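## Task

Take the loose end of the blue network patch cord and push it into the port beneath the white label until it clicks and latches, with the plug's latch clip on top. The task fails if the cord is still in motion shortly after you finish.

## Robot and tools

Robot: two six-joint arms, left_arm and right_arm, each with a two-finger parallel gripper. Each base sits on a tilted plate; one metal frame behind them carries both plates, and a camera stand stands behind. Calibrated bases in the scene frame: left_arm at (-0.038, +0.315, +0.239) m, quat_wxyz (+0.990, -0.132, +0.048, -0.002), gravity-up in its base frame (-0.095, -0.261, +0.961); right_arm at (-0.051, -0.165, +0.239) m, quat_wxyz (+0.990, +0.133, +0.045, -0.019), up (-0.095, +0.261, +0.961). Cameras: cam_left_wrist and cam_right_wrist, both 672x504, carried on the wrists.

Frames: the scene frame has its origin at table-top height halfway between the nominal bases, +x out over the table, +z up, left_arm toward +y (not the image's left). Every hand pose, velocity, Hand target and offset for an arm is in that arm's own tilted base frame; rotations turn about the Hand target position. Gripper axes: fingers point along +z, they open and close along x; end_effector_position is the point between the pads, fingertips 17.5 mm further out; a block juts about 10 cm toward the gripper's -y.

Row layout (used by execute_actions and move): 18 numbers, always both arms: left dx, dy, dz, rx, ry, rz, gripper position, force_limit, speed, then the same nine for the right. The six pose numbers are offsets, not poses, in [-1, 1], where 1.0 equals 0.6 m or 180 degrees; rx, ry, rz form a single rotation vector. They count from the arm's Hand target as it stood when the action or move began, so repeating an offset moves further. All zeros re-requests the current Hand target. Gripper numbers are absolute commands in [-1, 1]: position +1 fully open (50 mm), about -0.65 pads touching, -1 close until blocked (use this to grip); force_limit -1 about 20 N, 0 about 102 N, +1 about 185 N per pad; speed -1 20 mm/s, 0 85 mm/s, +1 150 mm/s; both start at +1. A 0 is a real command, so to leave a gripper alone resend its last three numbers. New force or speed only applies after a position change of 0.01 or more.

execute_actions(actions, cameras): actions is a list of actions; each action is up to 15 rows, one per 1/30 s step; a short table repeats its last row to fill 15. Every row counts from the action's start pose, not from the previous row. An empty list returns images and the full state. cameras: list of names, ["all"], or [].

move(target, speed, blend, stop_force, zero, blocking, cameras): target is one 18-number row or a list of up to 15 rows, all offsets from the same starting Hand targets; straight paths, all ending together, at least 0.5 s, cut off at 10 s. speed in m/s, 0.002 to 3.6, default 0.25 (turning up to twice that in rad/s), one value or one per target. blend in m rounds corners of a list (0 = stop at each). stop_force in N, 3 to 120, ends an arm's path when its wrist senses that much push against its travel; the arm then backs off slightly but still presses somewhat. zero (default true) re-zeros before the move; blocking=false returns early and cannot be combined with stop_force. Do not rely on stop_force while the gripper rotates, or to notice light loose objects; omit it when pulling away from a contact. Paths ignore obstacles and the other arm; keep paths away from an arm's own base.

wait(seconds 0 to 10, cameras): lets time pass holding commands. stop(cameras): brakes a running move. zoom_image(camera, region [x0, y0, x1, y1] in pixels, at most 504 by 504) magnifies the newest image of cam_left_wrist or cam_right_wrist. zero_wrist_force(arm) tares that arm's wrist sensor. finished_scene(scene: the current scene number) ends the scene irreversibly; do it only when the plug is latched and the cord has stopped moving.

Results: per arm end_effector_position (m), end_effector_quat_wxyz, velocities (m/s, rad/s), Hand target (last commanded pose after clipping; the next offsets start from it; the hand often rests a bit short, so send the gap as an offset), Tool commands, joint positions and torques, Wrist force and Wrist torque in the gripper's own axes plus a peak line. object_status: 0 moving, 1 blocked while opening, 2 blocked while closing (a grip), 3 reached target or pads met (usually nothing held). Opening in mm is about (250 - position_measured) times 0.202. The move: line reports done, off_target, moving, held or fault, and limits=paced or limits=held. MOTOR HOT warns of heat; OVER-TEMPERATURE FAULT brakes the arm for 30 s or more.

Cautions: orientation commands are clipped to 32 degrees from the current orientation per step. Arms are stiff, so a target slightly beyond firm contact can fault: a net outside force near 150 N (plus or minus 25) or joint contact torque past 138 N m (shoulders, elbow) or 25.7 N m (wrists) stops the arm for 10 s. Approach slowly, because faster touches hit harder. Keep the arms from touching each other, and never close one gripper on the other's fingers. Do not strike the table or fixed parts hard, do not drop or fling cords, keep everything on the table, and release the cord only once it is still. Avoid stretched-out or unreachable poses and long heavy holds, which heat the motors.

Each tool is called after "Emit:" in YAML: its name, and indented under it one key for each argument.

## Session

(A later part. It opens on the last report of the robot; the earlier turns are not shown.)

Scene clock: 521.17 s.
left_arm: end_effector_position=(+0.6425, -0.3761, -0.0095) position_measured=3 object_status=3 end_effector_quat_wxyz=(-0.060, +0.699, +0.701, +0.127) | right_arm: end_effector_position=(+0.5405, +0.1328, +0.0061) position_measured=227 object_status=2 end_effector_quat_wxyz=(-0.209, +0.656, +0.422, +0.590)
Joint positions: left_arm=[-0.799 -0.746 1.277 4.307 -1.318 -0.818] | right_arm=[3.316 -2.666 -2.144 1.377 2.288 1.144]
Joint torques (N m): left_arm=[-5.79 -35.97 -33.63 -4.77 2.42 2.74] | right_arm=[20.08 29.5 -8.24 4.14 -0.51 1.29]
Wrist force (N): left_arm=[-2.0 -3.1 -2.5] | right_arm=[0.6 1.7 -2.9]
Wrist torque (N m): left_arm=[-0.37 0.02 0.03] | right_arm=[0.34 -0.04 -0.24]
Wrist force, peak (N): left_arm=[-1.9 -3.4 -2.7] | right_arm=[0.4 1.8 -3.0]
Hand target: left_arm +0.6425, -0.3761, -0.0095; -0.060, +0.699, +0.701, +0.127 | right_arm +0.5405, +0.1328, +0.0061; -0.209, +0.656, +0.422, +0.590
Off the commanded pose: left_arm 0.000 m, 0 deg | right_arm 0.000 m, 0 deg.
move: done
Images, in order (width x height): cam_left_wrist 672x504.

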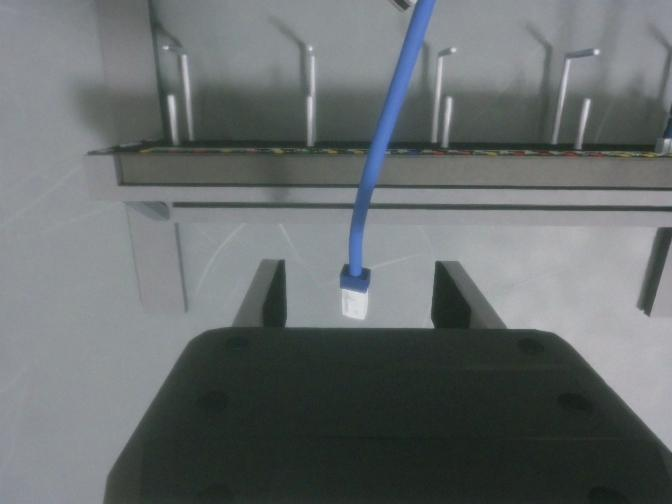

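Emit:
move:
  target: [0.0137,0.0087,-0.02,-0.0024,0.139,0.0376,1,1,1,0,0,0,0,0,0,-1,-0.9,-1]
  speed: 0.06
  cameras: ["cam_left_wrist"]

Emit:
zoom_image:
  camera: "cam_left_wrist"
  region: [270, 180, 430, 340]

Scene clock: 533.00 s.
left_arm: end_effector_position=(+0.6507, -0.3709, -0.0215) position_measured=3 object_status=3 end_effector_quat_wxyz=(-0.215, +0.668, +0.712, -0.033) | right_arm: end_effector_position=(+0.5405, +0.1328, +0.0061) position_measured=227 object_status=2 end_effector_quat_wxyz=(-0.209, +0.656, +0.422, +0.590)
Joint positions: left_arm=[-0.684 -0.471 0.73 4.89 -1.607 -0.74] | right_arm=[3.316 -2.666 -2.144 1.377 2.288 1.144]
Joint torques (N m): left_arm=[-8.79 -45.11 -32.85 0.23 -3.14 2.65] | right_arm=[19.94 30.23 -7.8 4.19 -0.45 1.31]
Wrist force (N): left_arm=[-1.5 -4.0 -2.6] | right_arm=[0.6 1.9 -3.0]
Wrist torque (N m): left_arm=[-0.49 -0.06 0.19] | right_arm=[0.37 -0.04 -0.24]
Wrist force, peak (N): left_arm=[-1.7 -4.0 -3.2] | right_arm=[0.6 1.9 -3.0]
Hand target: left_arm +0.6507, -0.3709, -0.0215; -0.215, +0.668, +0.712, -0.033 | right_arm +0.5405, +0.1328, +0.0061; -0.209, +0.656, +0.422, +0.590
Off the commanded pose: left_arm 0.000 m, 0 deg | right_arm 0.000 m, 0 deg.
move: done
Images, in order (width x height): cam_left_wrist 672x504.

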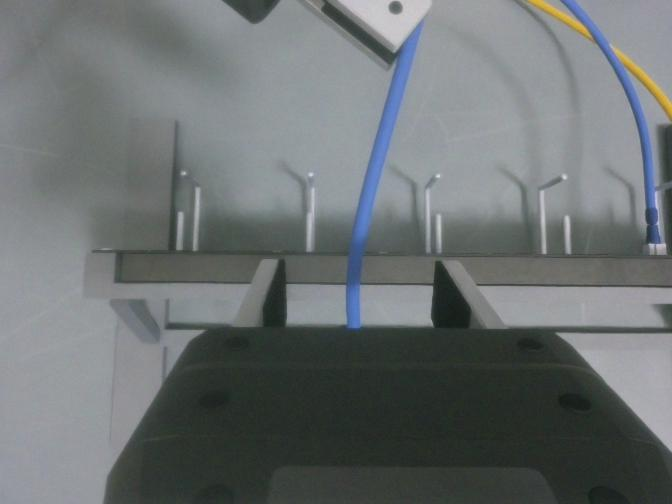

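Scaled by 3.150 from the camera's 672x504 image, which has a finer 960x720 frame.

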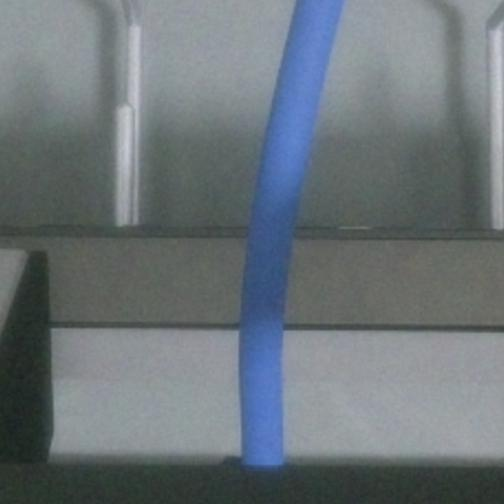

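Emit:
move:
  target: [0.0312,0.0035,-0.0113,0,0,0,1,1,1,0,0,0,0,0,0,-1,-0.9,-1]
  speed: 0.06
  cameras: ["cam_left_wrist"]

Emit:
zoom_image:
  camera: "cam_left_wrist"
  region: [270, 180, 430, 340]

Scene clock: 537.97 s.
left_arm: end_effector_position=(+0.6694, -0.3688, -0.0283) position_measured=3 object_status=3 end_effector_quat_wxyz=(-0.215, +0.668, +0.712, -0.033) | right_arm: end_effector_position=(+0.5405, +0.1328, +0.0061) position_measured=227 object_status=2 end_effector_quat_wxyz=(-0.209, +0.656, +0.422, +0.590)
Joint positions: left_arm=[-0.669 -0.409 0.623 4.936 -1.6 -0.726] | right_arm=[3.316 -2.666 -2.144 1.377 2.288 1.144]
Joint torques (N m): left_arm=[-9.23 -45.73 -33.62 0.05 1.53 2.49] | right_arm=[19.97 29.79 -7.91 4.16 -0.4 1.14]
Wrist force (N): left_arm=[-1.3 -3.8 -2.7] | right_arm=[0.6 1.8 -2.6]
Wrist torque (N m): left_arm=[-0.44 -0.07 0.18] | right_arm=[0.34 -0.04 -0.24]
Wrist force, peak (N): left_arm=[-1.3 -4.7 -2.9] | right_arm=[0.5 1.9 -2.8]
Hand target: left_arm +0.6694, -0.3688, -0.0283; -0.215, +0.668, +0.712, -0.033 | right_arm +0.5405, +0.1328, +0.0061; -0.209, +0.656, +0.422, +0.590
Off the commanded pose: left_arm 0.000 m, 0 deg | right_arm 0.000 m, 0 deg.
move: done
Images, in order (width x height): cam_left_wrist 672x504.

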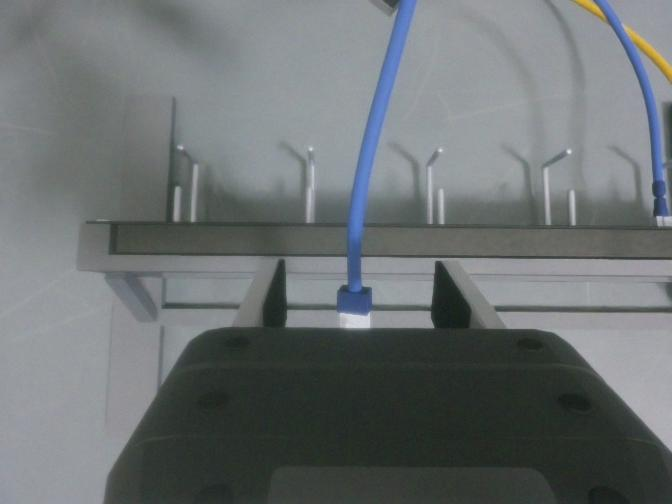

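Scaled by 3.150 from the camera's 672x504 image, which has a finer 960x720 frame.

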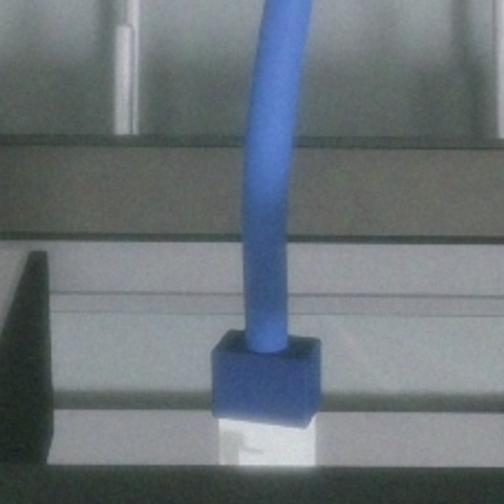

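Emit:
move:
  target: [0,0,0,0,0,0,-1,-0.7,-1,0,0,0,0,0,0,-1,-0.9,-1]

Emit:
wait:
  seconds: 1.2
  cameras: ["cam_left_wrist"]

Emit:
zoom_image:
  camera: "cam_left_wrist"
  region: [310, 240, 410, 340]

Scene clock: 545.77 s.
left_arm: end_effector_position=(+0.6694, -0.3688, -0.0283) position_measured=251 object_status=3 end_effector_quat_wxyz=(-0.215, +0.668, +0.712, -0.033) | right_arm: end_effector_position=(+0.5405, +0.1328, +0.0061) position_measured=227 object_status=2 end_effector_quat_wxyz=(-0.209, +0.656, +0.422, +0.590)
Joint positions: left_arm=[-0.669 -0.409 0.623 4.936 -1.6 -0.726] | right_arm=[3.316 -2.666 -2.144 1.377 2.288 1.144]
Joint torques (N m): left_arm=[-9.15 -45.78 -34.96 0 1.24 2.64] | right_arm=[19.66 30.04 -7.99 4.12 -0.33 1.12]
Wrist force (N): left_arm=[-1.5 -3.7 -2.7] | right_arm=[0.7 1.8 -2.5]
Wrist torque (N m): left_arm=[-0.42 -0.05 0.18] | right_arm=[0.35 -0.06 -0.24]
Wrist force, peak (N): left_arm=[-1.6 -4.4 -2.7] | right_arm=[0.6 1.9 -3.0]
Hand target: left_arm +0.6694, -0.3688, -0.0283; -0.215, +0.668, +0.712, -0.033 | right_arm +0.5405, +0.1328, +0.0061; -0.209, +0.656, +0.422, +0.590
Off the commanded pose: left_arm 0.000 m, 0 deg | right_arm 0.000 m, 0 deg.
move: done

Scene clock: 546.97 s.
left_arm: end_effector_position=(+0.6694, -0.3688, -0.0283) position_measured=251 object_status=3 end_effector_quat_wxyz=(-0.215, +0.668, +0.712, -0.033) | right_arm: end_effector_position=(+0.5405, +0.1328, +0.0061) position_measured=227 object_status=2 end_effector_quat_wxyz=(-0.209, +0.656, +0.422, +0.590)
Joint positions: left_arm=[-0.669 -0.409 0.623 4.936 -1.6 -0.726] | right_arm=[3.316 -2.666 -2.144 1.377 2.288 1.144]
Joint torques (N m): left_arm=[-9.13 -45.31 -34.36 -0.04 1.1 2.52] | right_arm=[20.01 29.82 -7.96 4.3 -0.31 1.15]
Wrist force (N): left_arm=[-1.6 -4.2 -2.8] | right_arm=[0.7 1.9 -2.8]
Wrist torque (N m): left_arm=[-0.51 -0.04 0.18] | right_arm=[0.37 -0.05 -0.24]
Wrist force, peak (N): left_arm=[-1.3 -4.3 -2.9] | right_arm=[0.7 1.9 -2.8]
Hand target: left_arm +0.6694, -0.3688, -0.0283; -0.215, +0.668, +0.712, -0.033 | right_arm +0.5405, +0.1328, +0.0061; -0.209, +0.656, +0.422, +0.590
Tool commands: left_gripper/position=-1.0 left_gripper/force_limit=-0.7 left_gripper/speed=-1.0 right_gripper/position=-1.0 right_gripper/force_limit=-0.9 right_gripper/speed=-1.0
Off the commanded pose: left_arm 0.000 m, 0 deg | right_arm 0.000 m, 0 deg.
wait: 1.20 s; at rest by 0.17 s
Images, in order (width x height): cam_left_wrist 672x504.

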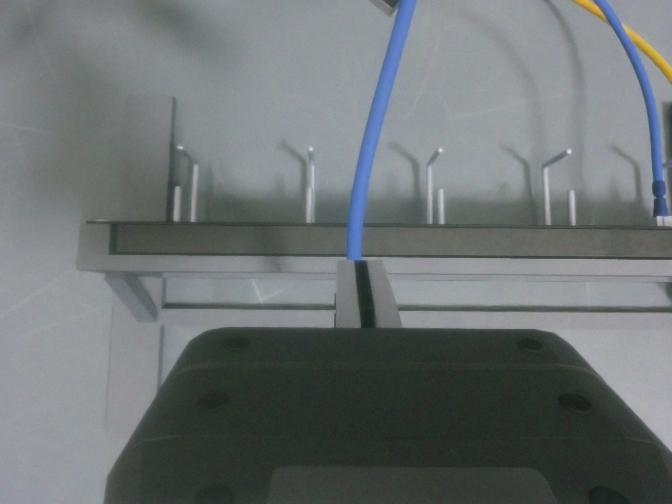

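Scaled by 5.040 from the camera's 672x504 image, which has a finer 960x720 frame.

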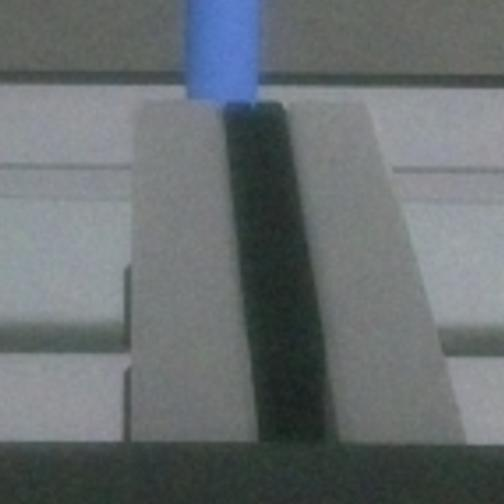

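Emit:
move:
  target: [0,0,0,0,0,0,0.3,-0.7,-0.5,0,0,0,0,0,0,-1,-0.9,-1]

Emit:
wait:
  seconds: 0.8

Emit:
move:
  target: [-0.0005,0.0102,-0.0377,0,0,0,0.3,-0.7,-0.5,0,0,0,0,0,0,-1,-0.9,-1]
  speed: 0.05
  cameras: ["cam_left_wrist"]

Emit:
zoom_image:
  camera: "cam_left_wrist"
  region: [270, 180, 430, 340]

Scene clock: 553.07 s.
left_arm: end_effector_position=(+0.6694, -0.3688, -0.0283) position_measured=107 object_status=3 end_effector_quat_wxyz=(-0.215, +0.668, +0.712, -0.033) | right_arm: end_effector_position=(+0.5405, +0.1328, +0.0061) position_measured=227 object_status=2 end_effector_quat_wxyz=(-0.209, +0.656, +0.422, +0.590)
Joint positions: left_arm=[-0.669 -0.409 0.623 4.936 -1.6 -0.726] | right_arm=[3.316 -2.666 -2.144 1.377 2.288 1.144]
Joint torques (N m): left_arm=[-9.6 -45.15 -33.18 -0.3 0.79 2.41] | right_arm=[19.46 30.07 -8.06 4.19 -0.29 1.02]
Wrist force (N): left_arm=[-1.5 -4.3 -2.5] | right_arm=[0.5 1.8 -2.6]
Wrist torque (N m): left_arm=[-0.52 -0.05 0.18] | right_arm=[0.34 -0.02 -0.24]
Wrist force, peak (N): left_arm=[-1.6 -4.1 -3.0] | right_arm=[0.5 1.9 -2.9]
Hand target: left_arm +0.6694, -0.3688, -0.0283; -0.215, +0.668, +0.712, -0.033 | right_arm +0.5405, +0.1328, +0.0061; -0.209, +0.656, +0.422, +0.590
Off the commanded pose: left_arm 0.000 m, 0 deg | right_arm 0.000 m, 0 deg.
move: done

Scene clock: 553.87 s.
left_arm: end_effector_position=(+0.6694, -0.3688, -0.0283) position_measured=107 object_status=3 end_effector_quat_wxyz=(-0.215, +0.668, +0.712, -0.033) | right_arm: end_effector_position=(+0.5405, +0.1328, +0.0061) position_measured=227 object_status=2 end_effector_quat_wxyz=(-0.209, +0.656, +0.422, +0.590)
Joint positions: left_arm=[-0.669 -0.409 0.623 4.936 -1.6 -0.726] | right_arm=[3.316 -2.666 -2.144 1.377 2.288 1.144]
Joint torques (N m): left_arm=[-8.95 -45.24 -33.46 -0.35 0.64 2.37] | right_arm=[19.69 30.53 -8.01 4.23 -0.21 1.06]
Wrist force (N): left_arm=[-1.6 -3.8 -2.8] | right_arm=[0.5 1.9 -2.6]
Wrist torque (N m): left_arm=[-0.45 -0.03 0.18] | right_arm=[0.35 -0.02 -0.24]
Wrist force, peak (N): left_arm=[-1.7 -4.2 -2.9] | right_arm=[0.6 1.9 -2.9]
Hand target: left_arm +0.6694, -0.3688, -0.0283; -0.215, +0.668, +0.712, -0.033 | right_arm +0.5405, +0.1328, +0.0061; -0.209, +0.656, +0.422, +0.590
Tool commands: left_gripper/position=+0.3 left_gripper/force_limit=-0.7 left_gripper/speed=-0.5 right_gripper/position=-1.0 right_gripper/force_limit=-0.9 right_gripper/speed=-1.0
Off the commanded pose: left_arm 0.000 m, 0 deg | right_arm 0.000 m, 0 deg.
wait: 0.80 s; at rest by 0.17 s

Scene clock: 554.73 s.
left_arm: end_effector_position=(+0.6691, -0.3627, -0.0509) position_measured=107 object_status=3 end_effector_quat_wxyz=(-0.215, +0.668, +0.712, -0.033) | right_arm: end_effector_position=(+0.5405, +0.1328, +0.0061) position_measured=227 object_status=2 end_effector_quat_wxyz=(-0.209, +0.656, +0.422, +0.590)
Joint positions: left_arm=[-0.663 -0.401 0.665 4.886 -1.598 -0.721] | right_arm=[3.316 -2.666 -2.144 1.377 2.288 1.144]
Joint torques (N m): left_arm=[-8.6 -45.68 -10.09 -4.06 1.72 2.6] | right_arm=[19.43 30.25 -7.97 4.19 -0.27 1.09]
Wrist force (N): left_arm=[-1.8 -4.2 -2.7] | right_arm=[0.6 1.7 -2.5]
Wrist torque (N m): left_arm=[-0.51 0.00 0.18] | right_arm=[0.33 -0.04 -0.24]
Wrist force, peak (N): left_arm=[-1.4 -4.0 -3.7] | right_arm=[0.7 1.8 -2.9]
Hand target: left_arm +0.6691, -0.3627, -0.0509; -0.215, +0.668, +0.712, -0.033 | right_arm +0.5405, +0.1328, +0.0061; -0.209, +0.656, +0.422, +0.590
Off the commanded pose: left_arm 0.000 m, 0 deg | right_arm 0.000 m, 0 deg.
move: done
Images, in order (width x height): cam_left_wrist 672x504.

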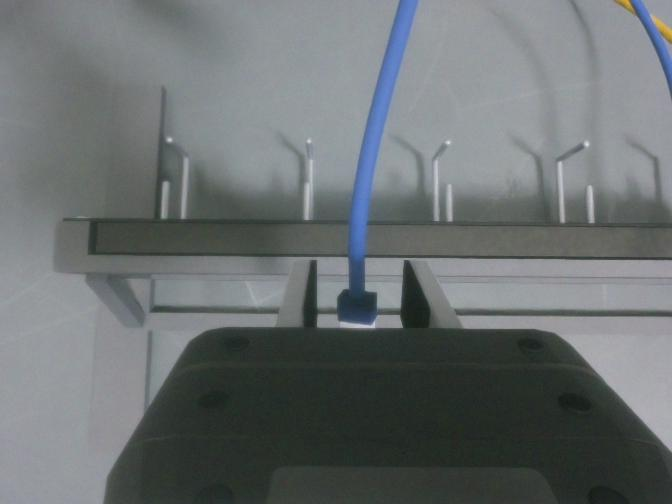

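Scaled by 3.150 from the camera's 672x504 image, which has a finer 960x720 frame.

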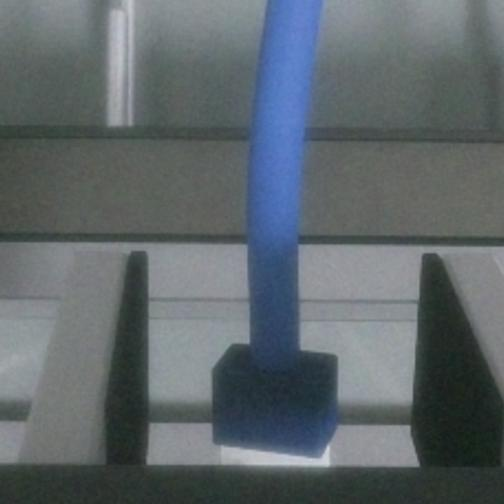

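Emit:
move:
  target: [0,0,0,0,0,0,-1,-0.7,-1,0,0,0,0,0,0,-1,-0.9,-1]

Emit:
wait:
  seconds: 1
  cameras: ["all"]

Emit:
zoom_image:
  camera: "cam_left_wrist"
  region: [310, 240, 410, 340]

Scene clock: 560.97 s.
left_arm: end_effector_position=(+0.6691, -0.3627, -0.0509) position_measured=251 object_status=0 end_effector_quat_wxyz=(-0.215, +0.668, +0.712, -0.033) | right_arm: end_effector_position=(+0.5405, +0.1328, +0.0061) position_measured=227 object_status=2 end_effector_quat_wxyz=(-0.209, +0.656, +0.422, +0.590)
Joint positions: left_arm=[-0.663 -0.401 0.665 4.886 -1.598 -0.721] | right_arm=[3.316 -2.666 -2.144 1.377 2.288 1.144]
Joint torques (N m): left_arm=[-9.35 -47.97 -9.96 -3.84 1.39 2.61] | right_arm=[20.03 30.46 -7.8 4.16 -0.15 1.09]
Wrist force (N): left_arm=[-1.6 -3.7 -2.6] | right_arm=[0.5 2.0 -2.6]
Wrist torque (N m): left_arm=[-0.44 -0.03 0.18] | right_arm=[0.38 -0.03 -0.24]
Wrist force, peak (N): left_arm=[-1.5 -4.3 -3.0] | right_arm=[0.6 1.9 -2.9]
Hand target: left_arm +0.6691, -0.3627, -0.0509; -0.215, +0.668, +0.712, -0.033 | right_arm +0.5405, +0.1328, +0.0061; -0.209, +0.656, +0.422, +0.590
Off the commanded pose: left_arm 0.000 m, 0 deg | right_arm 0.000 m, 0 deg.
move: done

Scene clock: 561.97 s.
left_arm: end_effector_position=(+0.6691, -0.3627, -0.0509) position_measured=251 object_status=3 end_effector_quat_wxyz=(-0.215, +0.668, +0.712, -0.033) | right_arm: end_effector_position=(+0.5405, +0.1328, +0.0061) position_measured=227 object_status=2 end_effector_quat_wxyz=(-0.209, +0.656, +0.422, +0.590)
Joint positions: left_arm=[-0.663 -0.401 0.665 4.886 -1.598 -0.721] | right_arm=[3.316 -2.666 -2.144 1.377 2.288 1.144]
Joint torques (N m): left_arm=[-8.93 -49.33 -9.63 -3.9 1.71 2.35] | right_arm=[19.77 29.91 -8.23 4.18 -0.2 1.12]
Wrist force (N): left_arm=[-1.2 -4.1 -2.8] | right_arm=[0.7 1.6 -2.7]
Wrist torque (N m): left_arm=[-0.50 -0.10 0.18] | right_arm=[0.32 -0.05 -0.24]
Wrist force, peak (N): left_arm=[-1.5 -4.1 -2.7] | right_arm=[0.8 1.8 -2.9]
Hand target: left_arm +0.6691, -0.3627, -0.0509; -0.215, +0.668, +0.712, -0.033 | right_arm +0.5405, +0.1328, +0.0061; -0.209, +0.656, +0.422, +0.590
Tool commands: left_gripper/position=-1.0 left_gripper/force_limit=-0.7 left_gripper/speed=-1.0 right_gripper/position=-1.0 right_gripper/force_limit=-0.9 right_gripper/speed=-1.0
Off the commanded pose: left_arm 0.000 m, 0 deg | right_arm 0.000 m, 0 deg.
wait: 1.00 s; at rest by 0.17 s

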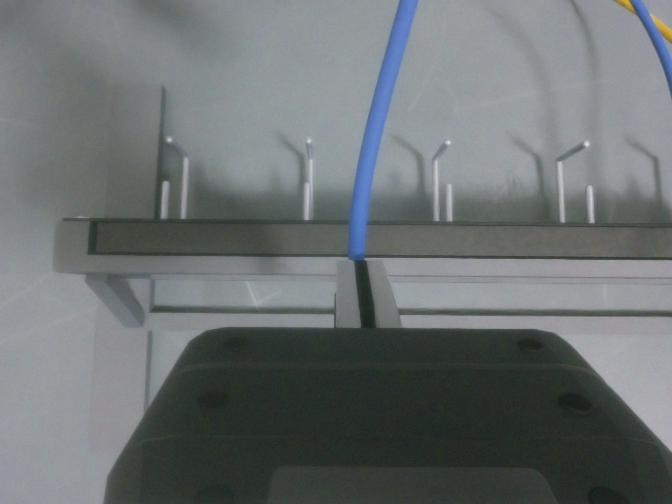

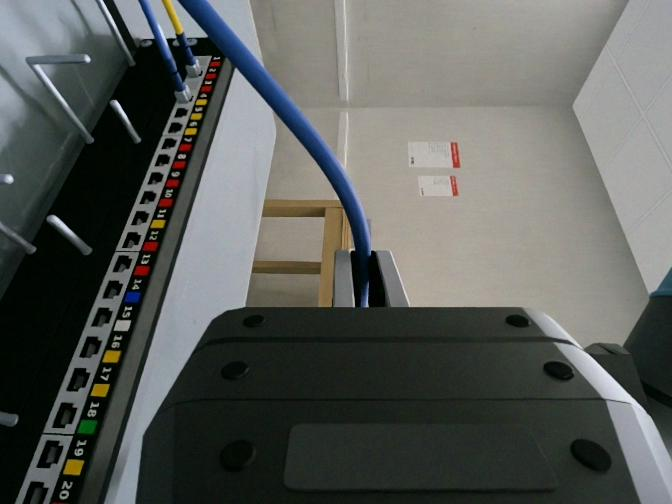

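Scaled by 5.040 from the camera's 672x504 image, which has a finer 960x720 frame.

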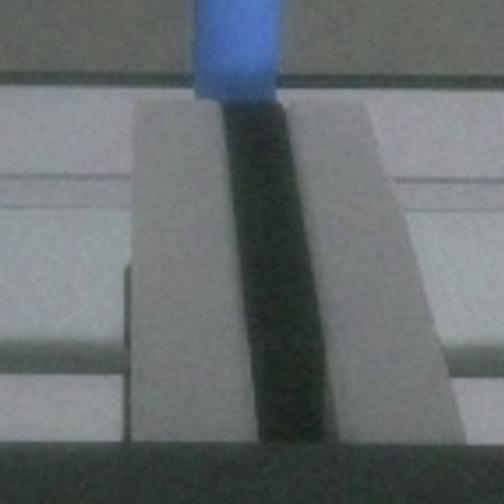

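Emit:
move:
  target: [0,0,0,0,0,0,0.3,-0.7,-0.5,0,0,0,0,0,0,-1,-0.9,-1]

Emit:
wait:
  seconds: 0.8

Emit:
move:
  target: [-0.0083,0.0057,-0.0212,0,0,0,0.3,-0.7,-0.5,0,0,0,0,0,0,-1,-0.9,-1]
  speed: 0.05
  cameras: ["cam_left_wrist"]

Emit:
zoom_image:
  camera: "cam_left_wrist"
  region: [270, 180, 430, 340]

Scene clock: 567.97 s.
left_arm: end_effector_position=(+0.6691, -0.3627, -0.0509) position_measured=107 object_status=3 end_effector_quat_wxyz=(-0.215, +0.668, +0.712, -0.033) | right_arm: end_effector_position=(+0.5405, +0.1328, +0.0061) position_measured=227 object_status=2 end_effector_quat_wxyz=(-0.209, +0.656, +0.422, +0.590)
Joint positions: left_arm=[-0.663 -0.401 0.665 4.886 -1.598 -0.721] | right_arm=[3.316 -2.666 -2.144 1.377 2.288 1.144]
Joint torques (N m): left_arm=[-9.53 -54.52 -9.55 -3.61 1.48 2.55] | right_arm=[19.14 30.21 -8.13 4.23 -0.18 1.14]
Wrist force (N): left_arm=[-1.3 -4.1 -2.6] | right_arm=[0.6 1.8 -2.6]
Wrist torque (N m): left_arm=[-0.49 -0.08 0.18] | right_arm=[0.34 -0.04 -0.24]
Wrist force, peak (N): left_arm=[-1.2 -4.3 -2.9] | right_arm=[0.7 1.7 -3.0]
Hand target: left_arm +0.6691, -0.3627, -0.0509; -0.215, +0.668, +0.712, -0.033 | right_arm +0.5405, +0.1328, +0.0061; -0.209, +0.656, +0.422, +0.590
Off the commanded pose: left_arm 0.000 m, 0 deg | right_arm 0.000 m, 0 deg.
move: done

Scene clock: 568.77 s.
left_arm: end_effector_position=(+0.6691, -0.3627, -0.0509) position_measured=107 object_status=3 end_effector_quat_wxyz=(-0.215, +0.668, +0.712, -0.033) | right_arm: end_effector_position=(+0.5405, +0.1328, +0.0061) position_measured=227 object_status=2 end_effector_quat_wxyz=(-0.209, +0.656, +0.422, +0.590)
Joint positions: left_arm=[-0.663 -0.401 0.665 4.886 -1.598 -0.721] | right_arm=[3.316 -2.666 -2.144 1.377 2.288 1.144]
Joint torques (N m): left_arm=[-10.14 -55.83 -9.87 -3.39 1.44 2.38] | right_arm=[19.51 30.66 -8.28 4.09 -0.28 1.13]
Wrist force (N): left_arm=[-1.5 -3.6 -2.6] | right_arm=[0.6 1.7 -2.7]
Wrist torque (N m): left_arm=[-0.41 -0.04 0.18] | right_arm=[0.33 -0.04 -0.24]
Wrist force, peak (N): left_arm=[-1.7 -4.1 -2.8] | right_arm=[0.7 1.7 -3.0]
Hand target: left_arm +0.6691, -0.3627, -0.0509; -0.215, +0.668, +0.712, -0.033 | right_arm +0.5405, +0.1328, +0.0061; -0.209, +0.656, +0.422, +0.590
Tool commands: left_gripper/position=+0.3 left_gripper/force_limit=-0.7 left_gripper/speed=-0.5 right_gripper/position=-1.0 right_gripper/force_limit=-0.9 right_gripper/speed=-1.0
Off the commanded pose: left_arm 0.000 m, 0 deg | right_arm 0.000 m, 0 deg.
wait: 0.80 s; at rest by 0.17 s

Scene clock: 569.63 s.
left_arm: end_effector_position=(+0.6642, -0.3593, -0.0636) position_measured=107 object_status=3 end_effector_quat_wxyz=(-0.215, +0.668, +0.712, -0.033) | right_arm: end_effector_position=(+0.5405, +0.1328, +0.0061) position_measured=227 object_status=2 end_effector_quat_wxyz=(-0.209, +0.656, +0.422, +0.590)
Joint positions: left_arm=[-0.664 -0.409 0.716 4.843 -1.598 -0.721] | right_arm=[3.316 -2.666 -2.144 1.377 2.288 1.144]
Joint torques (N m): left_arm=[-30.9 -70.4 -10.12 -3.95 -3.36 -2.12] | right_arm=[19.59 30.47 -7.69 4.21 -0.17 1.07]
Wrist force (N): left_arm=[-1.5 -4.0 -2.6] | right_arm=[0.4 1.8 -2.8]
Wrist torque (N m): left_arm=[-0.48 -0.04 0.21] | right_arm=[0.35 0.00 -0.24]
Wrist force, peak (N): left_arm=[-1.4 -4.5 -2.7] | right_arm=[0.7 1.8 -2.8]
Hand target: left_arm +0.6642, -0.3593, -0.0636; -0.215, +0.668, +0.712, -0.033 | right_arm +0.5405, +0.1328, +0.0061; -0.209, +0.656, +0.422, +0.590
Off the commanded pose: left_arm 0.000 m, 0 deg | right_arm 0.000 m, 0 deg.
move: done
Images, in order (width x height): cam_left_wrist 672x504.

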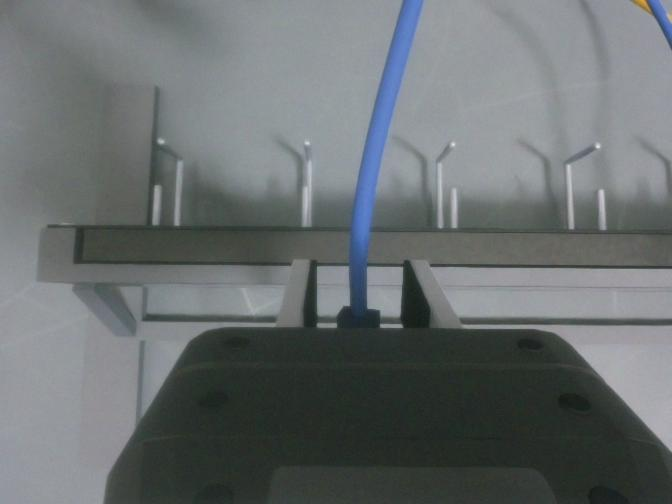

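Scaled by 3.150 from the camera's 672x504 image, which has a finer 960x720 frame.

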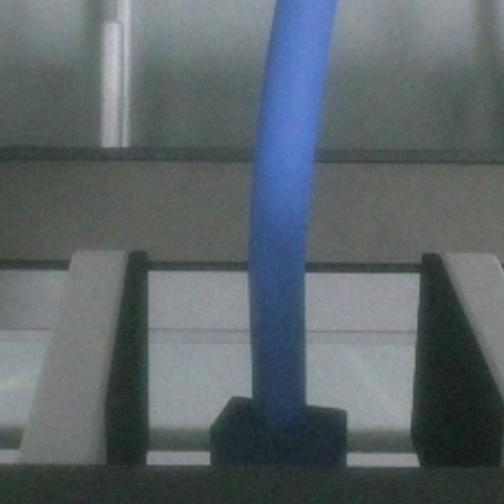

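Emit:
move:
  target: [0.0093,0.001,-0.0033,0,0,0,0.3,-0.7,-0.5,0,0,0,0,0,0,-1,-0.9,-1]
  speed: 0.05

Emit:
move:
  target: [0,0,0,0,0,0,-1,-0.7,-1,0,0,0,0,0,0,-1,-0.9,-1]

Emit:
wait:
  seconds: 1
  cameras: ["all"]

Emit:
zoom_image:
  camera: "cam_left_wrist"
  region: [310, 240, 410, 340]

Scene clock: 574.17 s.
left_arm: end_effector_position=(+0.6697, -0.3587, -0.0656) position_measured=107 object_status=3 end_effector_quat_wxyz=(-0.215, +0.668, +0.712, -0.033) | right_arm: end_effector_position=(+0.5405, +0.1328, +0.0061) position_measured=227 object_status=2 end_effector_quat_wxyz=(-0.209, +0.656, +0.422, +0.590)
Joint positions: left_arm=[-0.659 -0.391 0.684 4.857 -1.596 -0.717] | right_arm=[3.316 -2.666 -2.144 1.377 2.288 1.144]
Joint torques (N m): left_arm=[-8.81 -46.37 -33.88 0.07 1.5 2.65] | right_arm=[19.71 30.38 -8.15 4.14 -0.24 0.97]
Wrist force (N): left_arm=[-1.3 -3.6 -2.8] | right_arm=[0.6 1.8 -2.7]
Wrist torque (N m): left_arm=[-0.42 -0.08 0.18] | right_arm=[0.36 -0.04 -0.24]
Wrist force, peak (N): left_arm=[-1.5 -4.5 -2.9] | right_arm=[0.7 1.9 -2.9]
Hand target: left_arm +0.6697, -0.3587, -0.0656; -0.215, +0.668, +0.712, -0.033 | right_arm +0.5405, +0.1328, +0.0061; -0.209, +0.656, +0.422, +0.590
Off the commanded pose: left_arm 0.000 m, 0 deg | right_arm 0.000 m, 0 deg.
move: done

Scene clock: 575.23 s.
left_arm: end_effector_position=(+0.6697, -0.3587, -0.0656) position_measured=190 object_status=2 end_effector_quat_wxyz=(-0.215, +0.668, +0.712, -0.033) | right_arm: end_effector_position=(+0.5405, +0.1328, +0.0061) position_measured=227 object_status=2 end_effector_quat_wxyz=(-0.209, +0.656, +0.422, +0.590)
Joint positions: left_arm=[-0.659 -0.391 0.684 4.857 -1.596 -0.717] | right_arm=[3.316 -2.666 -2.144 1.377 2.288 1.144]
Joint torques (N m): left_arm=[-8.92 -45.54 -32.37 0.14 1.49 2.56] | right_arm=[19.72 30.36 -7.76 4.06 -0.15 1.09]
Wrist force (N): left_arm=[-1.2 -3.8 -2.7] | right_arm=[0.6 1.6 -2.7]
Wrist torque (N m): left_arm=[-0.46 -0.10 0.17] | right_arm=[0.32 -0.03 -0.24]
Wrist force, peak (N): left_arm=[-1.4 -4.2 -3.0] | right_arm=[0.5 1.9 -2.9]
Hand target: left_arm +0.6697, -0.3587, -0.0656; -0.215, +0.668, +0.712, -0.033 | right_arm +0.5405, +0.1328, +0.0061; -0.209, +0.656, +0.422, +0.590
Off the commanded pose: left_arm 0.000 m, 0 deg | right_arm 0.000 m, 0 deg.
move: done

Scene clock: 576.23 s.
left_arm: end_effector_position=(+0.6697, -0.3587, -0.0656) position_measured=190 object_status=2 end_effector_quat_wxyz=(-0.215, +0.668, +0.712, -0.033) | right_arm: end_effector_position=(+0.5405, +0.1328, +0.0061) position_measured=227 object_status=2 end_effector_quat_wxyz=(-0.209, +0.656, +0.422, +0.590)
Joint positions: left_arm=[-0.659 -0.391 0.684 4.857 -1.596 -0.717] | right_arm=[3.316 -2.666 -2.144 1.377 2.288 1.144]
Joint torques (N m): left_arm=[-9.18 -45.43 -33 0.25 1.32 2.38] | right_arm=[19.44 30.4 -8.12 4.28 -0.13 0.95]
Wrist force (N): left_arm=[-1.7 -4.0 -2.8] | right_arm=[0.5 1.7 -2.7]
Wrist torque (N m): left_arm=[-0.50 -0.01 0.17] | right_arm=[0.35 -0.02 -0.24]
Wrist force, peak (N): left_arm=[-1.6 -4.1 -2.9] | right_arm=[0.8 1.9 -2.8]
Hand target: left_arm +0.6697, -0.3587, -0.0656; -0.215, +0.668, +0.712, -0.033 | right_arm +0.5405, +0.1328, +0.0061; -0.209, +0.656, +0.422, +0.590
Tool commands: left_gripper/position=-1.0 left_gripper/force_limit=-0.7 left_gripper/speed=-1.0 right_gripper/position=-1.0 right_gripper/force_limit=-0.9 right_gripper/speed=-1.0
Off the commanded pose: left_arm 0.000 m, 0 deg | right_arm 0.000 m, 0 deg.
wait: 1.00 s; at rest by 0.17 s

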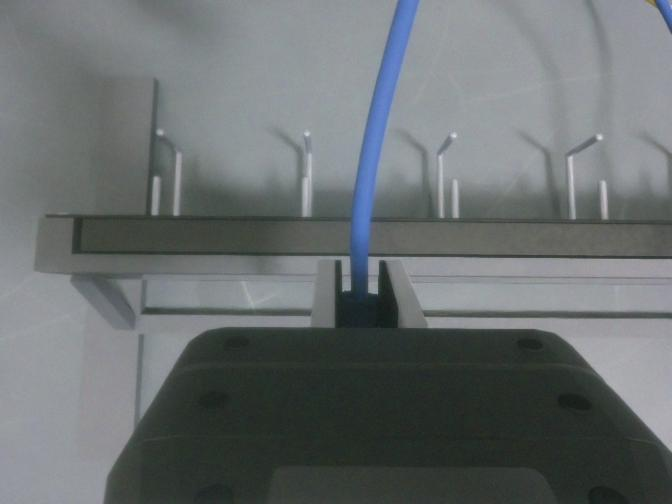

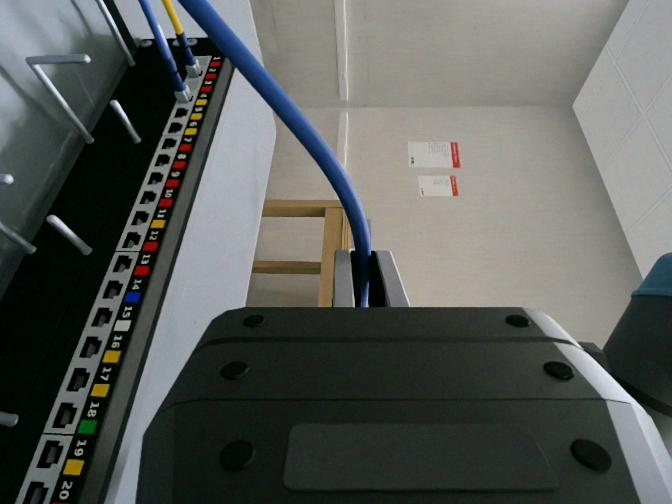

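Scaled by 5.040 from the camera's 672x504 image, which has a finer 960x720 frame.

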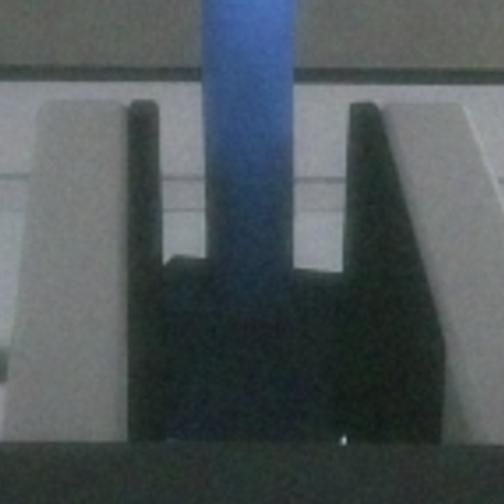

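Emit:
move:
  target: [0,0,0,0,0,0,-1,-0.7,-1,0,0,0,0,0,0,0.2,-0.9,-1]

Emit:
wait:
  seconds: 1

Emit:
move:
  target: [0,0,0,0,0,0,-1,-0.7,-1,-0.15,-0.193,0.054,0,0,0,0.2,-0.9,-1]
  speed: 0.1
  cameras: ["all"]

Scene clock: 580.40 s.
left_arm: end_effector_position=(+0.6697, -0.3587, -0.0656) position_measured=190 object_status=2 end_effector_quat_wxyz=(-0.215, +0.668, +0.712, -0.033) | right_arm: end_effector_position=(+0.5405, +0.1328, +0.0061) position_measured=123 object_status=3 end_effector_quat_wxyz=(-0.209, +0.656, +0.422, +0.590)
Joint positions: left_arm=[-0.659 -0.391 0.684 4.857 -1.596 -0.717] | right_arm=[3.316 -2.666 -2.144 1.377 2.288 1.144]
Joint torques (N m): left_arm=[-9.64 -46.01 -31.79 -0.1 1.08 2.5] | right_arm=[19.59 29.85 -7.9 3.57 -0.31 0.88]
Wrist force (N): left_arm=[-1.2 -4.1 -2.7] | right_arm=[0.7 1.7 -2.9]
Wrist torque (N m): left_arm=[-0.50 -0.10 0.18] | right_arm=[0.35 -0.04 -0.23]
Wrist force, peak (N): left_arm=[-1.2 -4.5 -2.9] | right_arm=[0.7 1.8 -2.9]
Hand target: left_arm +0.6697, -0.3587, -0.0656; -0.215, +0.668, +0.712, -0.033 | right_arm +0.5405, +0.1328, +0.0061; -0.209, +0.656, +0.422, +0.590
Off the commanded pose: left_arm 0.000 m, 0 deg | right_arm 0.000 m, 0 deg.
move: done

Scene clock: 581.40 s.
left_arm: end_effector_position=(+0.6697, -0.3587, -0.0656) position_measured=190 object_status=2 end_effector_quat_wxyz=(-0.215, +0.668, +0.712, -0.033) | right_arm: end_effector_position=(+0.5405, +0.1328, +0.0061) position_measured=123 object_status=3 end_effector_quat_wxyz=(-0.209, +0.656, +0.422, +0.590)
Joint positions: left_arm=[-0.659 -0.391 0.684 4.857 -1.596 -0.717] | right_arm=[3.316 -2.666 -2.144 1.377 2.288 1.144]
Joint torques (N m): left_arm=[-9.44 -46.17 -33.5 -0.05 0.92 2.54] | right_arm=[19.14 30.22 -7.6 3.13 -0.31 0.97]
Wrist force (N): left_arm=[-1.7 -4.0 -2.7] | right_arm=[0.5 1.8 -2.6]
Wrist torque (N m): left_arm=[-0.50 -0.04 0.18] | right_arm=[0.36 -0.02 -0.23]
Wrist force, peak (N): left_arm=[-1.8 -4.0 -2.8] | right_arm=[0.6 2.0 -2.9]
Hand target: left_arm +0.6697, -0.3587, -0.0656; -0.215, +0.668, +0.712, -0.033 | right_arm +0.5405, +0.1328, +0.0061; -0.209, +0.656, +0.422, +0.590
Tool commands: left_gripper/position=-1.0 left_gripper/force_limit=-0.7 left_gripper/speed=-1.0 right_gripper/position=+0.2 right_gripper/force_limit=-0.9 right_gripper/speed=-1.0
Off the commanded pose: left_arm 0.000 m, 0 deg | right_arm 0.000 m, 0 deg.
wait: 1.00 s; at rest by 0.17 s

Scene clock: 582.00 s.
left_arm: end_effector_position=(+0.6697, -0.3587, -0.0656) position_measured=190 object_status=2 end_effector_quat_wxyz=(-0.215, +0.668, +0.712, -0.033) | right_arm: end_effector_position=(+0.5337, +0.1241, +0.0084) position_measured=123 object_status=3 end_effector_quat_wxyz=(-0.209, +0.656, +0.422, +0.590)
Joint positions: left_arm=[-0.659 -0.391 0.684 4.857 -1.596 -0.717] | right_arm=[3.296 -2.661 -2.162 1.384 2.307 1.137]
Joint torques (N m): left_arm=[-9.4 -46.22 -33.37 -0.22 0.9 2.35] | right_arm=[20.38 28.69 5.47 1.36 -0.55 1.3]
Wrist force (N): left_arm=[-1.7 -4.1 -2.6] | right_arm=[0.7 1.9 -2.7]
Wrist torque (N m): left_arm=[-0.52 -0.02 0.18] | right_arm=[0.37 -0.02 -0.23]
Wrist force, peak (N): left_arm=[-1.7 -4.1 -2.9] | right_arm=[0.6 1.9 -5.1]
Hand target: left_arm +0.6697, -0.3587, -0.0656; -0.215, +0.668, +0.712, -0.033 | right_arm +0.5337, +0.1241, +0.0084; -0.209, +0.656, +0.422, +0.590 (not the last commanded pose)
Off the commanded pose: left_arm 0.000 m, 0 deg | right_arm 0.139 m, 0 deg.
move: held (right_arm; a check stopped the path); limits=held
pose unreachable (right arm): on one or more control steps of this call, first in action 0 (counted from 0), this arm could not follow its commanded pose, so it was not sent that pose on those steps. It may still have moved: this result reports where it is.
cause: moving toward the commanded pose would bring two parts of the arm too close to each other (its gripper and another part of the arm, with joints 4 (wrist 1) to 6 (wrist 3) between them, 4 mm apart when it was first held).

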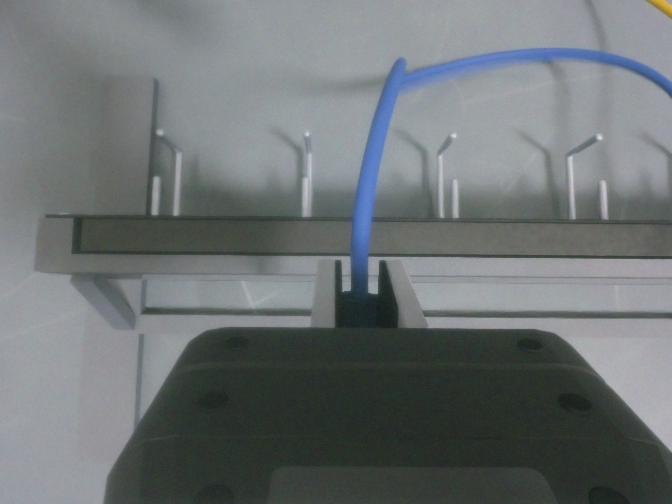

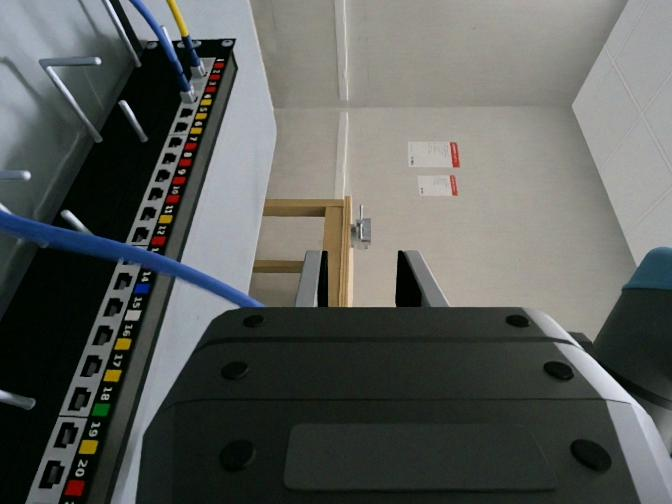

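Emit:
move:
  target: [0,0,0,0,0,0,-1,-0.7,-1,0,-0.5,0.2,0,0.06,-0.017,0.2,-0.9,-1]
  speed: 0.2
  cameras: ["all"]

Scene clock: 585.43 s.
left_arm: end_effector_position=(+0.6697, -0.3587, -0.0656) position_measured=190 object_status=2 end_effector_quat_wxyz=(-0.215, +0.668, +0.712, -0.033) | right_arm: end_effector_position=(+0.5337, +0.1116, +0.0135) position_measured=123 object_status=3 end_effector_quat_wxyz=(-0.210, +0.659, +0.420, +0.588)
Joint positions: left_arm=[-0.659 -0.391 0.684 4.857 -1.596 -0.717] | right_arm=[3.263 -2.642 -2.168 1.357 2.336 1.126]
Joint torques (N m): left_arm=[-10.69 -46.27 -32.67 -0.26 1.08 2.41] | right_arm=[19.97 29.74 6.85 4.26 -0.73 1.18]
Wrist force (N): left_arm=[-1.5 -3.8 -2.9] | right_arm=[0.7 1.8 -2.6]
Wrist torque (N m): left_arm=[-0.47 -0.06 0.18] | right_arm=[0.36 -0.02 -0.23]
Wrist force, peak (N): left_arm=[-1.6 -4.3 -2.5] | right_arm=[1.0 7.4 -9.1]
Hand target: left_arm +0.6697, -0.3587, -0.0656; -0.215, +0.668, +0.712, -0.033 | right_arm +0.5337, +0.1117, +0.0135; -0.210, +0.659, +0.420, +0.588 (not the last commanded pose)
Off the commanded pose: left_arm 0.000 m, 0 deg | right_arm 0.310 m, 11 deg.
move: held (right_arm; a check stopped the path); limits=held
pose unreachable (right arm): on one or more control steps of this call, first in action 0 (counted from 0), this arm could not follow its commanded pose, so it was not sent that pose on those steps. It may still have moved: this result reports where it is.
cause: moving toward the commanded pose would bring two parts of the arm too close to each other (its gripper and another part of the arm, with joints 4 (wrist 1) to 6 (wrist 3) between them, 3 mm apart when it was first held).

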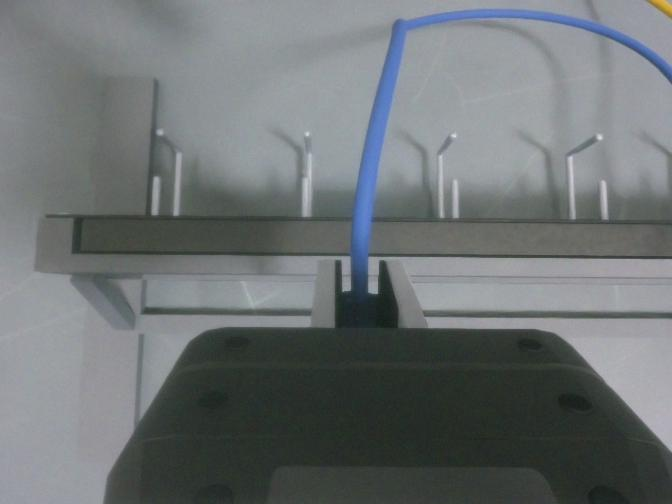

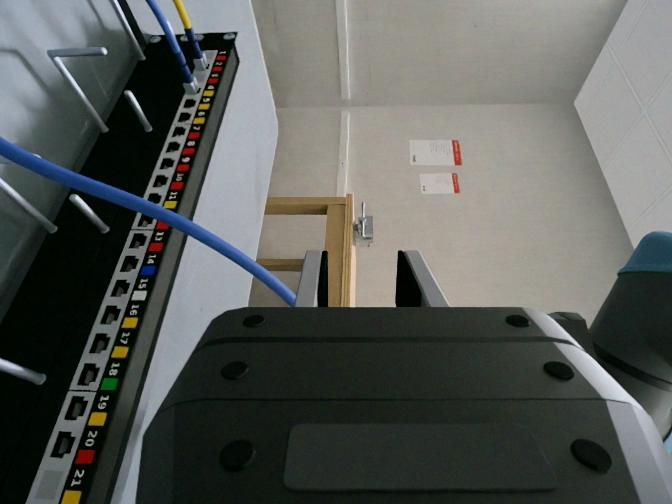

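Emit:
move:
  target: [0,0,0,0,0,0,-1,-0.7,-1,0,0,0,0,0.1,-0.028,0.2,-0.9,-1]

Emit:
move:
  target: [0,0,0,0,0,0,-1,-0.7,-1,-0.02,-0.25,0.12,0,0,0,0.2,-0.9,-1]
  speed: 0.12
  cameras: ["all"]

Scene clock: 589.60 s.
left_arm: end_effector_position=(+0.6697, -0.3587, -0.0656) position_measured=190 object_status=2 end_effector_quat_wxyz=(-0.215, +0.668, +0.712, -0.033) | right_arm: end_effector_position=(+0.5337, +0.1117, +0.0135) position_measured=123 object_status=3 end_effector_quat_wxyz=(-0.247, +0.760, +0.353, +0.486)
Joint positions: left_arm=[-0.659 -0.391 0.684 4.857 -1.596 -0.717] | right_arm=[3.296 -2.475 -2.274 1.063 2.244 1.245]
Joint torques (N m): left_arm=[-10.89 -46.22 -32.25 -0.55 0.67 2.32] | right_arm=[19.69 44.17 -6.24 1.82 -0.18 1.3]
Wrist force (N): left_arm=[-1.6 -3.9 -2.6] | right_arm=[0.7 1.8 -2.1]
Wrist torque (N m): left_arm=[-0.49 -0.05 0.18] | right_arm=[0.34 -0.06 -0.16]
Wrist force, peak (N): left_arm=[-1.7 -4.1 -3.0] | right_arm=[0.8 2.0 -2.7]
Hand target: left_arm +0.6697, -0.3587, -0.0656; -0.215, +0.668, +0.712, -0.033 | right_arm +0.5337, +0.1117, +0.0135; -0.247, +0.760, +0.353, +0.486
Off the commanded pose: left_arm 0.000 m, 0 deg | right_arm 0.000 m, 0 deg.
move: done

Scene clock: 591.10 s.
left_arm: end_effector_position=(+0.6697, -0.3587, -0.0656) position_measured=190 object_status=2 end_effector_quat_wxyz=(-0.215, +0.668, +0.712, -0.033) | right_arm: end_effector_position=(+0.5260, +0.0162, +0.0597) position_measured=123 object_status=3 end_effector_quat_wxyz=(-0.247, +0.760, +0.352, +0.488)
Joint positions: left_arm=[-0.659 -0.391 0.684 4.857 -1.596 -0.717] | right_arm=[3.047 -2.311 -2.289 0.778 2.448 1.048]
Joint torques (N m): left_arm=[-9.72 -44.47 -32.72 -0.77 0.74 2.25] | right_arm=[17.51 26.21 -4.91 4.91 -0.02 1.38]
Wrist force (N): left_arm=[-1.7 -3.7 -2.4] | right_arm=[0.6 1.7 -2.1]
Wrist torque (N m): left_arm=[-0.46 -0.04 0.18] | right_arm=[0.32 -0.05 -0.17]
Wrist force, peak (N): left_arm=[-1.7 -4.2 -2.8] | right_arm=[0.0 4.1 -6.0]
Hand target: left_arm +0.6697, -0.3587, -0.0656; -0.215, +0.668, +0.712, -0.033 | right_arm +0.5260, +0.0162, +0.0596; -0.247, +0.760, +0.352, +0.488 (not the last commanded pose)
Off the commanded pose: left_arm 0.000 m, 0 deg | right_arm 0.060 m, 0 deg.
move: held (right_arm; a check stopped the path); limits=held
pose unreachable (right arm): on one or more control steps of this call, first in action 0 (counted from 0), this arm could not follow its commanded pose, so it was not sent that pose on those steps. It may still have moved: this result reports where it is.
cause: moving toward the commanded pose would bring two parts of the arm too close to each other (its gripper and another part of the arm, with joints 4 (wrist 1) to 6 (wrist 3) between them, 4 mm apart when it was first held).

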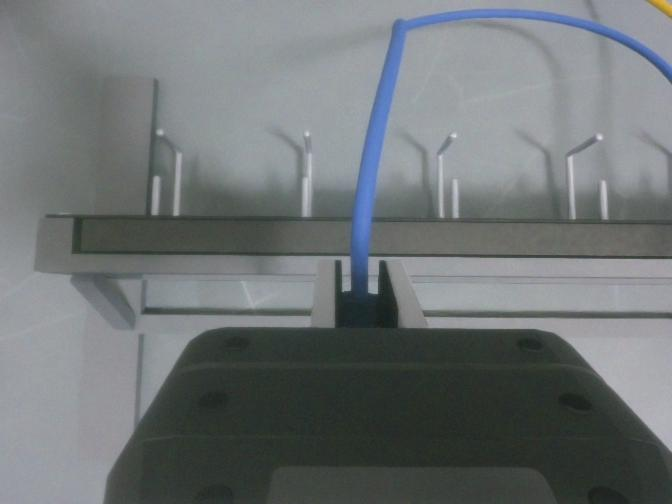

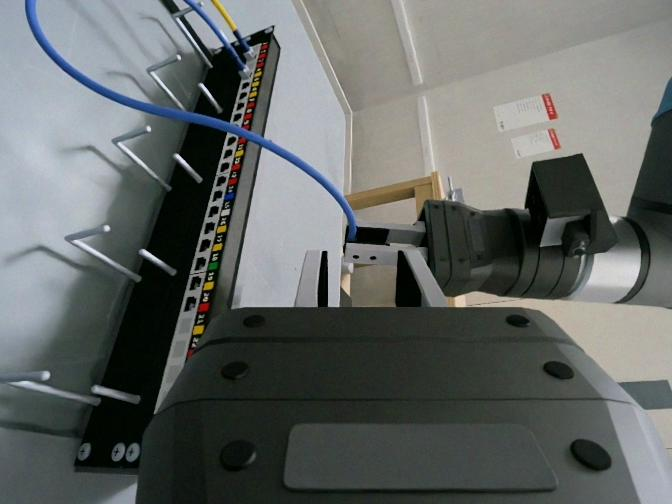

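Emit:
move:
  target: [0,0,0,0,0,0,-1,-0.7,-1,0,0,0.03,0,0.09,-0.025,0.2,-0.9,-1]

Emit:
move:
  target: [-0.05,0,0.06,0,0,0,-1,-0.7,-1,-0.02,-0.22,0.1,0,0,0,0.2,-0.9,-1]
  speed: 0.12
  cameras: ["all"]

Scene clock: 610.83 s.
left_arm: end_effector_position=(+0.6697, -0.3587, -0.0656) position_measured=190 object_status=2 end_effector_quat_wxyz=(-0.215, +0.668, +0.712, -0.033) | right_arm: end_effector_position=(+0.5260, +0.0162, +0.0776) position_measured=123 object_status=3 end_effector_quat_wxyz=(-0.275, +0.834, +0.284, +0.385)
Joint positions: left_arm=[-0.659 -0.391 0.684 4.857 -1.596 -0.717] | right_arm=[3.078 -2.089 -2.31 0.362 2.355 1.139]
Joint torques (N m): left_arm=[-10.17 -46.58 -32.12 -1.14 0.52 2.19] | right_arm=[16.22 41.95 14.88 2.11 0.24 -1.83]
Wrist force (N): left_arm=[-1.8 -3.9 -2.7] | right_arm=[0.5 1.6 -1.3]
Wrist torque (N m): left_arm=[-0.50 -0.01 0.18] | right_arm=[0.29 -0.05 -0.04]
Wrist force, peak (N): left_arm=[-1.5 -4.2 -2.8] | right_arm=[0.5 1.6 -2.3]
Hand target: left_arm +0.6697, -0.3587, -0.0656; -0.215, +0.668, +0.712, -0.033 | right_arm +0.5260, +0.0162, +0.0776; -0.275, +0.834, +0.284, +0.385
Off the commanded pose: left_arm 0.000 m, 0 deg | right_arm 0.000 m, 0 deg.
move: done

Scene clock: 612.23 s.
left_arm: end_effector_position=(+0.6465, -0.3587, -0.0378) position_measured=190 object_status=2 end_effector_quat_wxyz=(-0.215, +0.668, +0.712, -0.033) | right_arm: end_effector_position=(+0.5185, -0.0672, +0.1162) position_measured=123 object_status=3 end_effector_quat_wxyz=(-0.273, +0.834, +0.283, +0.388)
Joint positions: left_arm=[-0.676 -0.488 0.806 4.831 -1.604 -0.733] | right_arm=[2.881 -1.967 -2.243 -0.001 2.464 0.9]
Joint torques (N m): left_arm=[-30.31 -67.85 -9.46 -3.94 -3.24 -1.99] | right_arm=[14.66 24.08 2.16 4.71 0.45 1.26]
Wrist force (N): left_arm=[-1.4 -3.9 -3.2] | right_arm=[0.4 1.6 -1.5]
Wrist torque (N m): left_arm=[-0.50 -0.08 0.31] | right_arm=[0.29 -0.04 -0.13]
Wrist force, peak (N): left_arm=[-1.5 -4.2 -3.2] | right_arm=[-0.8 4.1 -5.1]
Hand target: left_arm +0.6465, -0.3587, -0.0378; -0.215, +0.668, +0.712, -0.033 (not the last commanded pose) | right_arm +0.5185, -0.0672, +0.1162; -0.273, +0.834, +0.283, +0.388 (not the last commanded pose)
Off the commanded pose: left_arm 0.011 m, 0 deg | right_arm 0.053 m, 0 deg.
move: held (right_arm; a check stopped the path), off_target (left_arm; braked when a check withheld steps of right_arm); limits=held
pose unreachable (right arm): on one or more control steps of this call, first in action 0 (counted from 0), this arm could not follow its commanded pose, so it was not sent that pose on those steps. It may still have moved: this result reports where it is.
cause: moving toward the commanded pose would bring two parts of the arm too close to each other (its gripper and another part of the arm, with joints 4 (wrist 1) to 6 (wrist 3) between them, 2 mm apart when it was first held).

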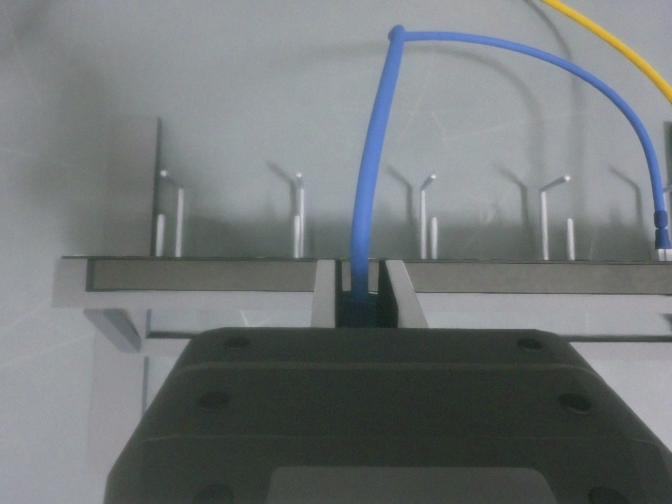

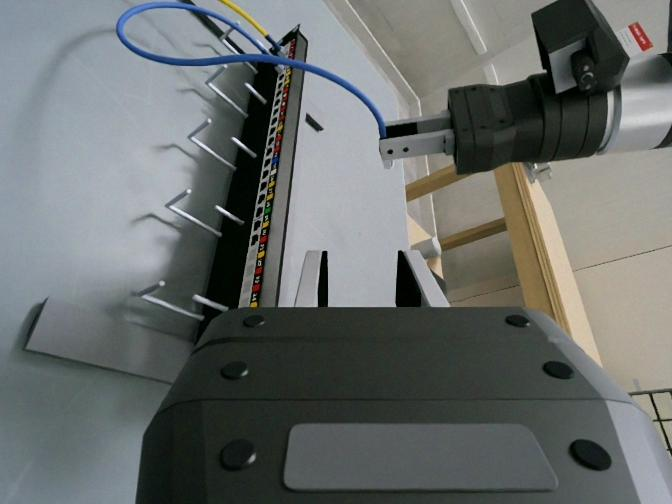

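Emit:
zoom_image:
  camera: "cam_right_wrist"
  region: [350, 90, 450, 190]

Scaled by 5.040 from the camera's 672x504 image, which has a finer 960x720 frame.

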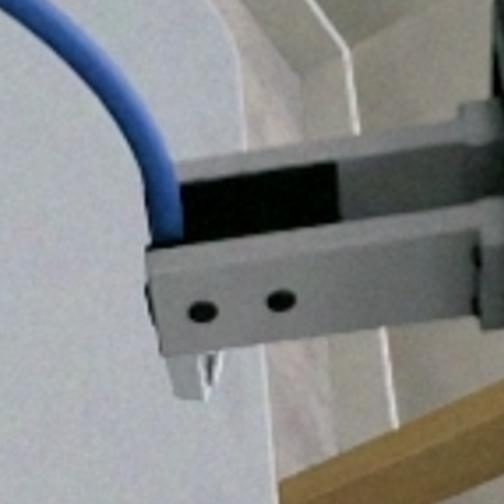

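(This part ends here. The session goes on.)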